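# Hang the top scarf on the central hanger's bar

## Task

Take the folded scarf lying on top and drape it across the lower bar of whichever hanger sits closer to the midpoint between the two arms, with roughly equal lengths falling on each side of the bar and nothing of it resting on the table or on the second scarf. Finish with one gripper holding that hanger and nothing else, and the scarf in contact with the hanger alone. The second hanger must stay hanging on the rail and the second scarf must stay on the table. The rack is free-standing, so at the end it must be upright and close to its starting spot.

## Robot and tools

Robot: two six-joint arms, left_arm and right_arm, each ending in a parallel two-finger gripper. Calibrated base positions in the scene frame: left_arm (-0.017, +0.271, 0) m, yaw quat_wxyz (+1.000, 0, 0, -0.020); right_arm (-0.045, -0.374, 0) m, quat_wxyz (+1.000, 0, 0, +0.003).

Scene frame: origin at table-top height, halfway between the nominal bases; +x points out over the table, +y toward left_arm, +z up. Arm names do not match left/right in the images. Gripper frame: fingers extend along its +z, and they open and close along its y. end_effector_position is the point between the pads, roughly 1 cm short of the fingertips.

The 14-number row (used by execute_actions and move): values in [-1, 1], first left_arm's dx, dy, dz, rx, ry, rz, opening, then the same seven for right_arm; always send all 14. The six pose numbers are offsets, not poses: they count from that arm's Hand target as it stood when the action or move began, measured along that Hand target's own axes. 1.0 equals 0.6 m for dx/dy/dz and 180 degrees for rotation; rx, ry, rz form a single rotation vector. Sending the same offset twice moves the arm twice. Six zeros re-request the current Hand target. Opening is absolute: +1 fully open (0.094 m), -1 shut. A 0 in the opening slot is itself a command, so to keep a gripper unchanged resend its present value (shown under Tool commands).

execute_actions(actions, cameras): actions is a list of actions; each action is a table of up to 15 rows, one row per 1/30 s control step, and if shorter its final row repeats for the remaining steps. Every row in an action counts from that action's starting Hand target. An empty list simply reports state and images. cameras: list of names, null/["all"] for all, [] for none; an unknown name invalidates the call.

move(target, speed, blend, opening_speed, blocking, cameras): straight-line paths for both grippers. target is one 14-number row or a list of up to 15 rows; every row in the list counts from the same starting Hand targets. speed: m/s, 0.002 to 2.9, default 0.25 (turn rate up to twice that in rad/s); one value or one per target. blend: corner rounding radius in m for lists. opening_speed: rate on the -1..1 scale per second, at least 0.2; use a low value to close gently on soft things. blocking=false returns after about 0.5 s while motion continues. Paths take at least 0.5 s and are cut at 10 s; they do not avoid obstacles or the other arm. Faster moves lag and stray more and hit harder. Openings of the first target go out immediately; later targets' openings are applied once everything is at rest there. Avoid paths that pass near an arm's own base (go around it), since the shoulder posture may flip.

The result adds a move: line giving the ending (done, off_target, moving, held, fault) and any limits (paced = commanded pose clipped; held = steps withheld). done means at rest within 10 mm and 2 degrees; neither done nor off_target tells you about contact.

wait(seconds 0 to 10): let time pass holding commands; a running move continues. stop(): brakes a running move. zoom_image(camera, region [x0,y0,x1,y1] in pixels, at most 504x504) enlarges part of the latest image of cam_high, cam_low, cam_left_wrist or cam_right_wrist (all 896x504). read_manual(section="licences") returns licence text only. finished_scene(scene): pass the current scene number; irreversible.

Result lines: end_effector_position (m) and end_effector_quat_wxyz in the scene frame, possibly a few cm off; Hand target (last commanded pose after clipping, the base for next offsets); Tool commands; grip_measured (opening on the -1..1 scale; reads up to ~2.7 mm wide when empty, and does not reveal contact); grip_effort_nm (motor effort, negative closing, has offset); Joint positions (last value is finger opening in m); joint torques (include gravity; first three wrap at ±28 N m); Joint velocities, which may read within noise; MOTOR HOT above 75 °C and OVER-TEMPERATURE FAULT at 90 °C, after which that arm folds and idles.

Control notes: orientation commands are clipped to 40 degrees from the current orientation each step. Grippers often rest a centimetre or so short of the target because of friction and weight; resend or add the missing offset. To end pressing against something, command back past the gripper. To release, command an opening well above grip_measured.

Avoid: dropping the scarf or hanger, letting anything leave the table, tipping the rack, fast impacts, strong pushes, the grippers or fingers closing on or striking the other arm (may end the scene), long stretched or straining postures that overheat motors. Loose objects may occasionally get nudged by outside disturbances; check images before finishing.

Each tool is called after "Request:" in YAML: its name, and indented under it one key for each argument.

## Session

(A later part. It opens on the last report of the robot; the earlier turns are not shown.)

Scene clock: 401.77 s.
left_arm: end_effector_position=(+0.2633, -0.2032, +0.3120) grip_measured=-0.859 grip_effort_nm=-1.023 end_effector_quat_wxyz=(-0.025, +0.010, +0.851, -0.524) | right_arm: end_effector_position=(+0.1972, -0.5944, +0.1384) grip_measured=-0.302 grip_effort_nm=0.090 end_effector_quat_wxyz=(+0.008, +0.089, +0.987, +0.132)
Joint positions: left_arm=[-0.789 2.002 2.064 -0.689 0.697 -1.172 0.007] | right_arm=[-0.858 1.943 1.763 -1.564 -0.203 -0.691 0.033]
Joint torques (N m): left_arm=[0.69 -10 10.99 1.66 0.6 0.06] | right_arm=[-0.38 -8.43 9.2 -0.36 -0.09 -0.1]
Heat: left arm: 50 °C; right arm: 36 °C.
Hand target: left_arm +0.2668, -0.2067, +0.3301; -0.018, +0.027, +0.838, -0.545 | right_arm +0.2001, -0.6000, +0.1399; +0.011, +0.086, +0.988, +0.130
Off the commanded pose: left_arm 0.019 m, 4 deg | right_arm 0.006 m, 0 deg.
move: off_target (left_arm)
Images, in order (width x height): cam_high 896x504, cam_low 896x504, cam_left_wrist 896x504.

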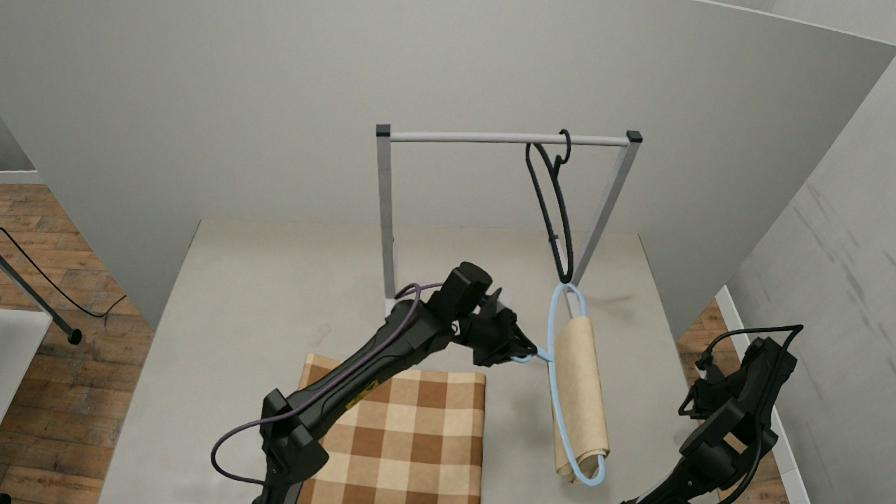

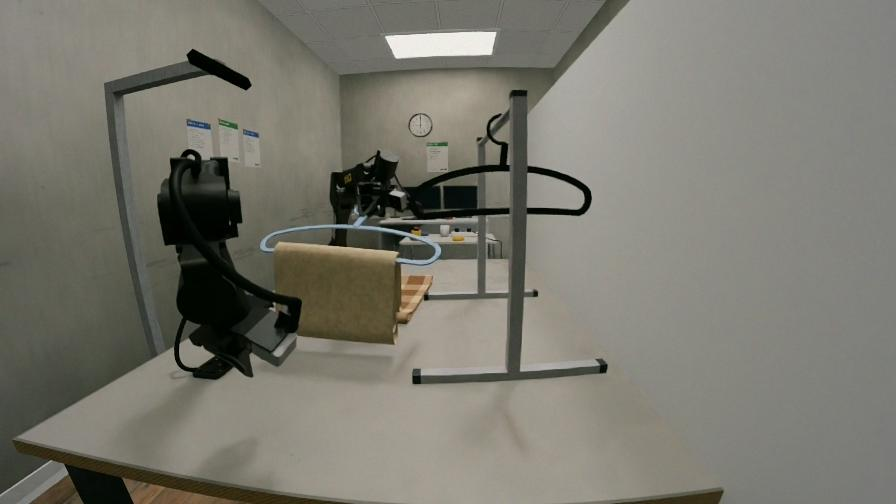

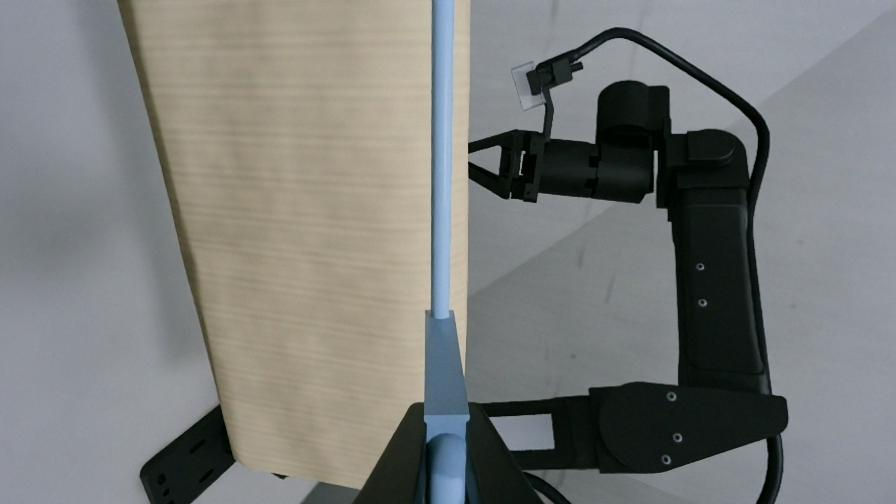

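Request:
wait:
  seconds: 1.5
  cameras: ["cam_high","cam_low"]

Request:
zoom_image:
  camera: "cam_low"
  region: [240, 130, 620, 400]

Request:
zoom_image:
  camera: "cam_high"
  region: [360, 100, 680, 504]

Scene clock: 404.13 s.
left_arm: end_effector_position=(+0.2632, -0.2031, +0.3118) grip_measured=-0.859 grip_effort_nm=-1.018 end_effector_quat_wxyz=(-0.026, +0.010, +0.852, -0.523) | right_arm: end_effector_position=(+0.1972, -0.5944, +0.1384) grip_measured=-0.302 grip_effort_nm=0.076 end_effector_quat_wxyz=(+0.008, +0.089, +0.987, +0.132)
Joint positions: left_arm=[-0.789 2.002 2.064 -0.69 0.697 -1.172 0.007] | right_arm=[-0.858 1.943 1.763 -1.564 -0.203 -0.691 0.033]
Joint torques (N m): left_arm=[0.69 -9.99 10.99 1.64 0.59 0.05] | right_arm=[-0.36 -8.43 9.2 -0.36 -0.09 -0.1]
Heat: left arm: 49 °C; right arm: 36 °C.
Hand target: left_arm +0.2668, -0.2067, +0.3301; -0.018, +0.027, +0.838, -0.545 | right_arm +0.2000, -0.6000, +0.1399; +0.011, +0.086, +0.988, +0.130
Tool commands: left_gripper/opening=-1.0 right_gripper/opening=-0.3
Off the commanded pose: left_arm 0.019 m, 4 deg | right_arm 0.007 m, 0 deg.
wait: 1.50 s; at rest from the start
Images, in order (width x height): cam_high 896x504, cam_low 896x504.

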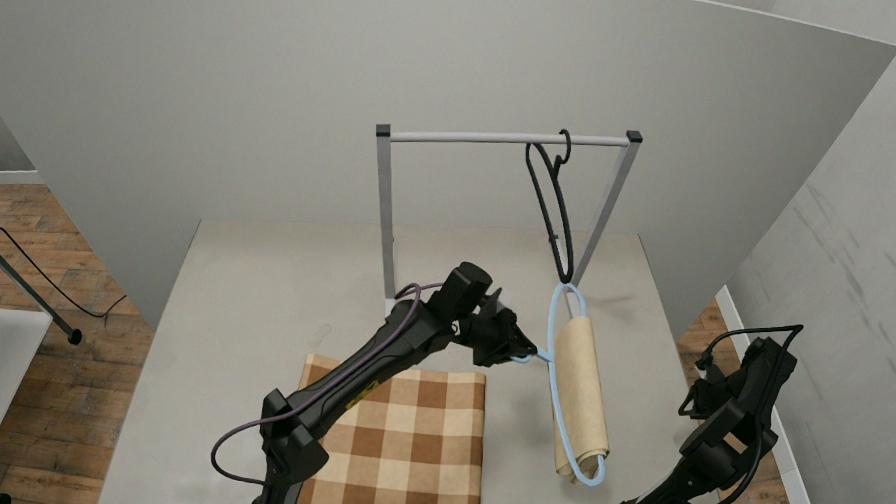

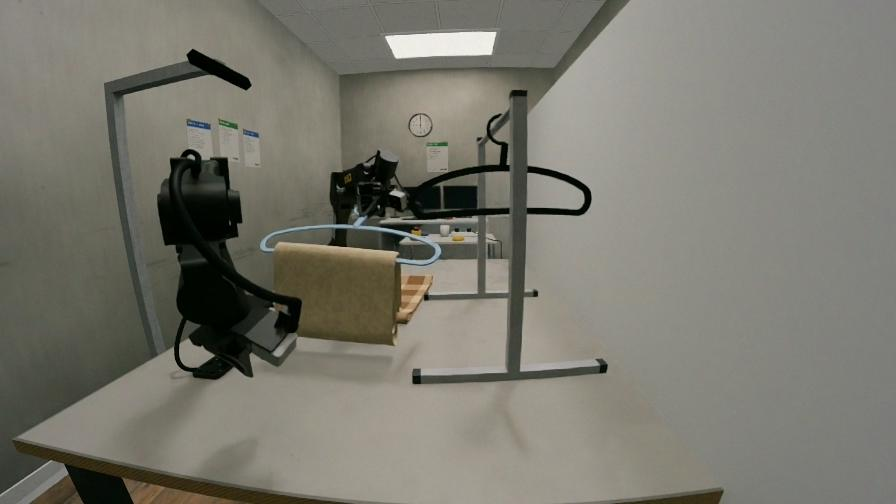

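Scaled by 1.326.

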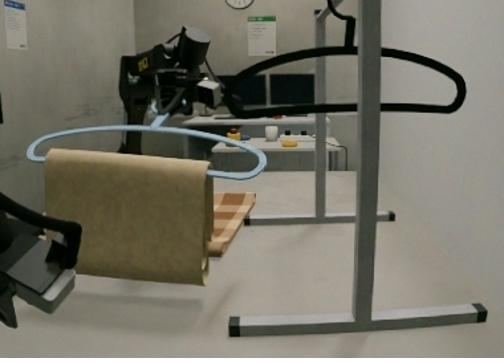

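Scaled by 1.248.

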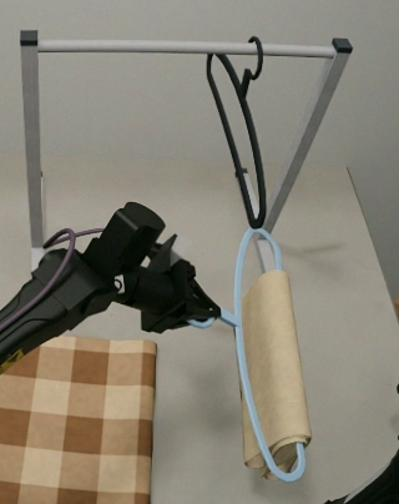

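Request:
finished_scene:
  scene: 1

The scene is finished: the task was done.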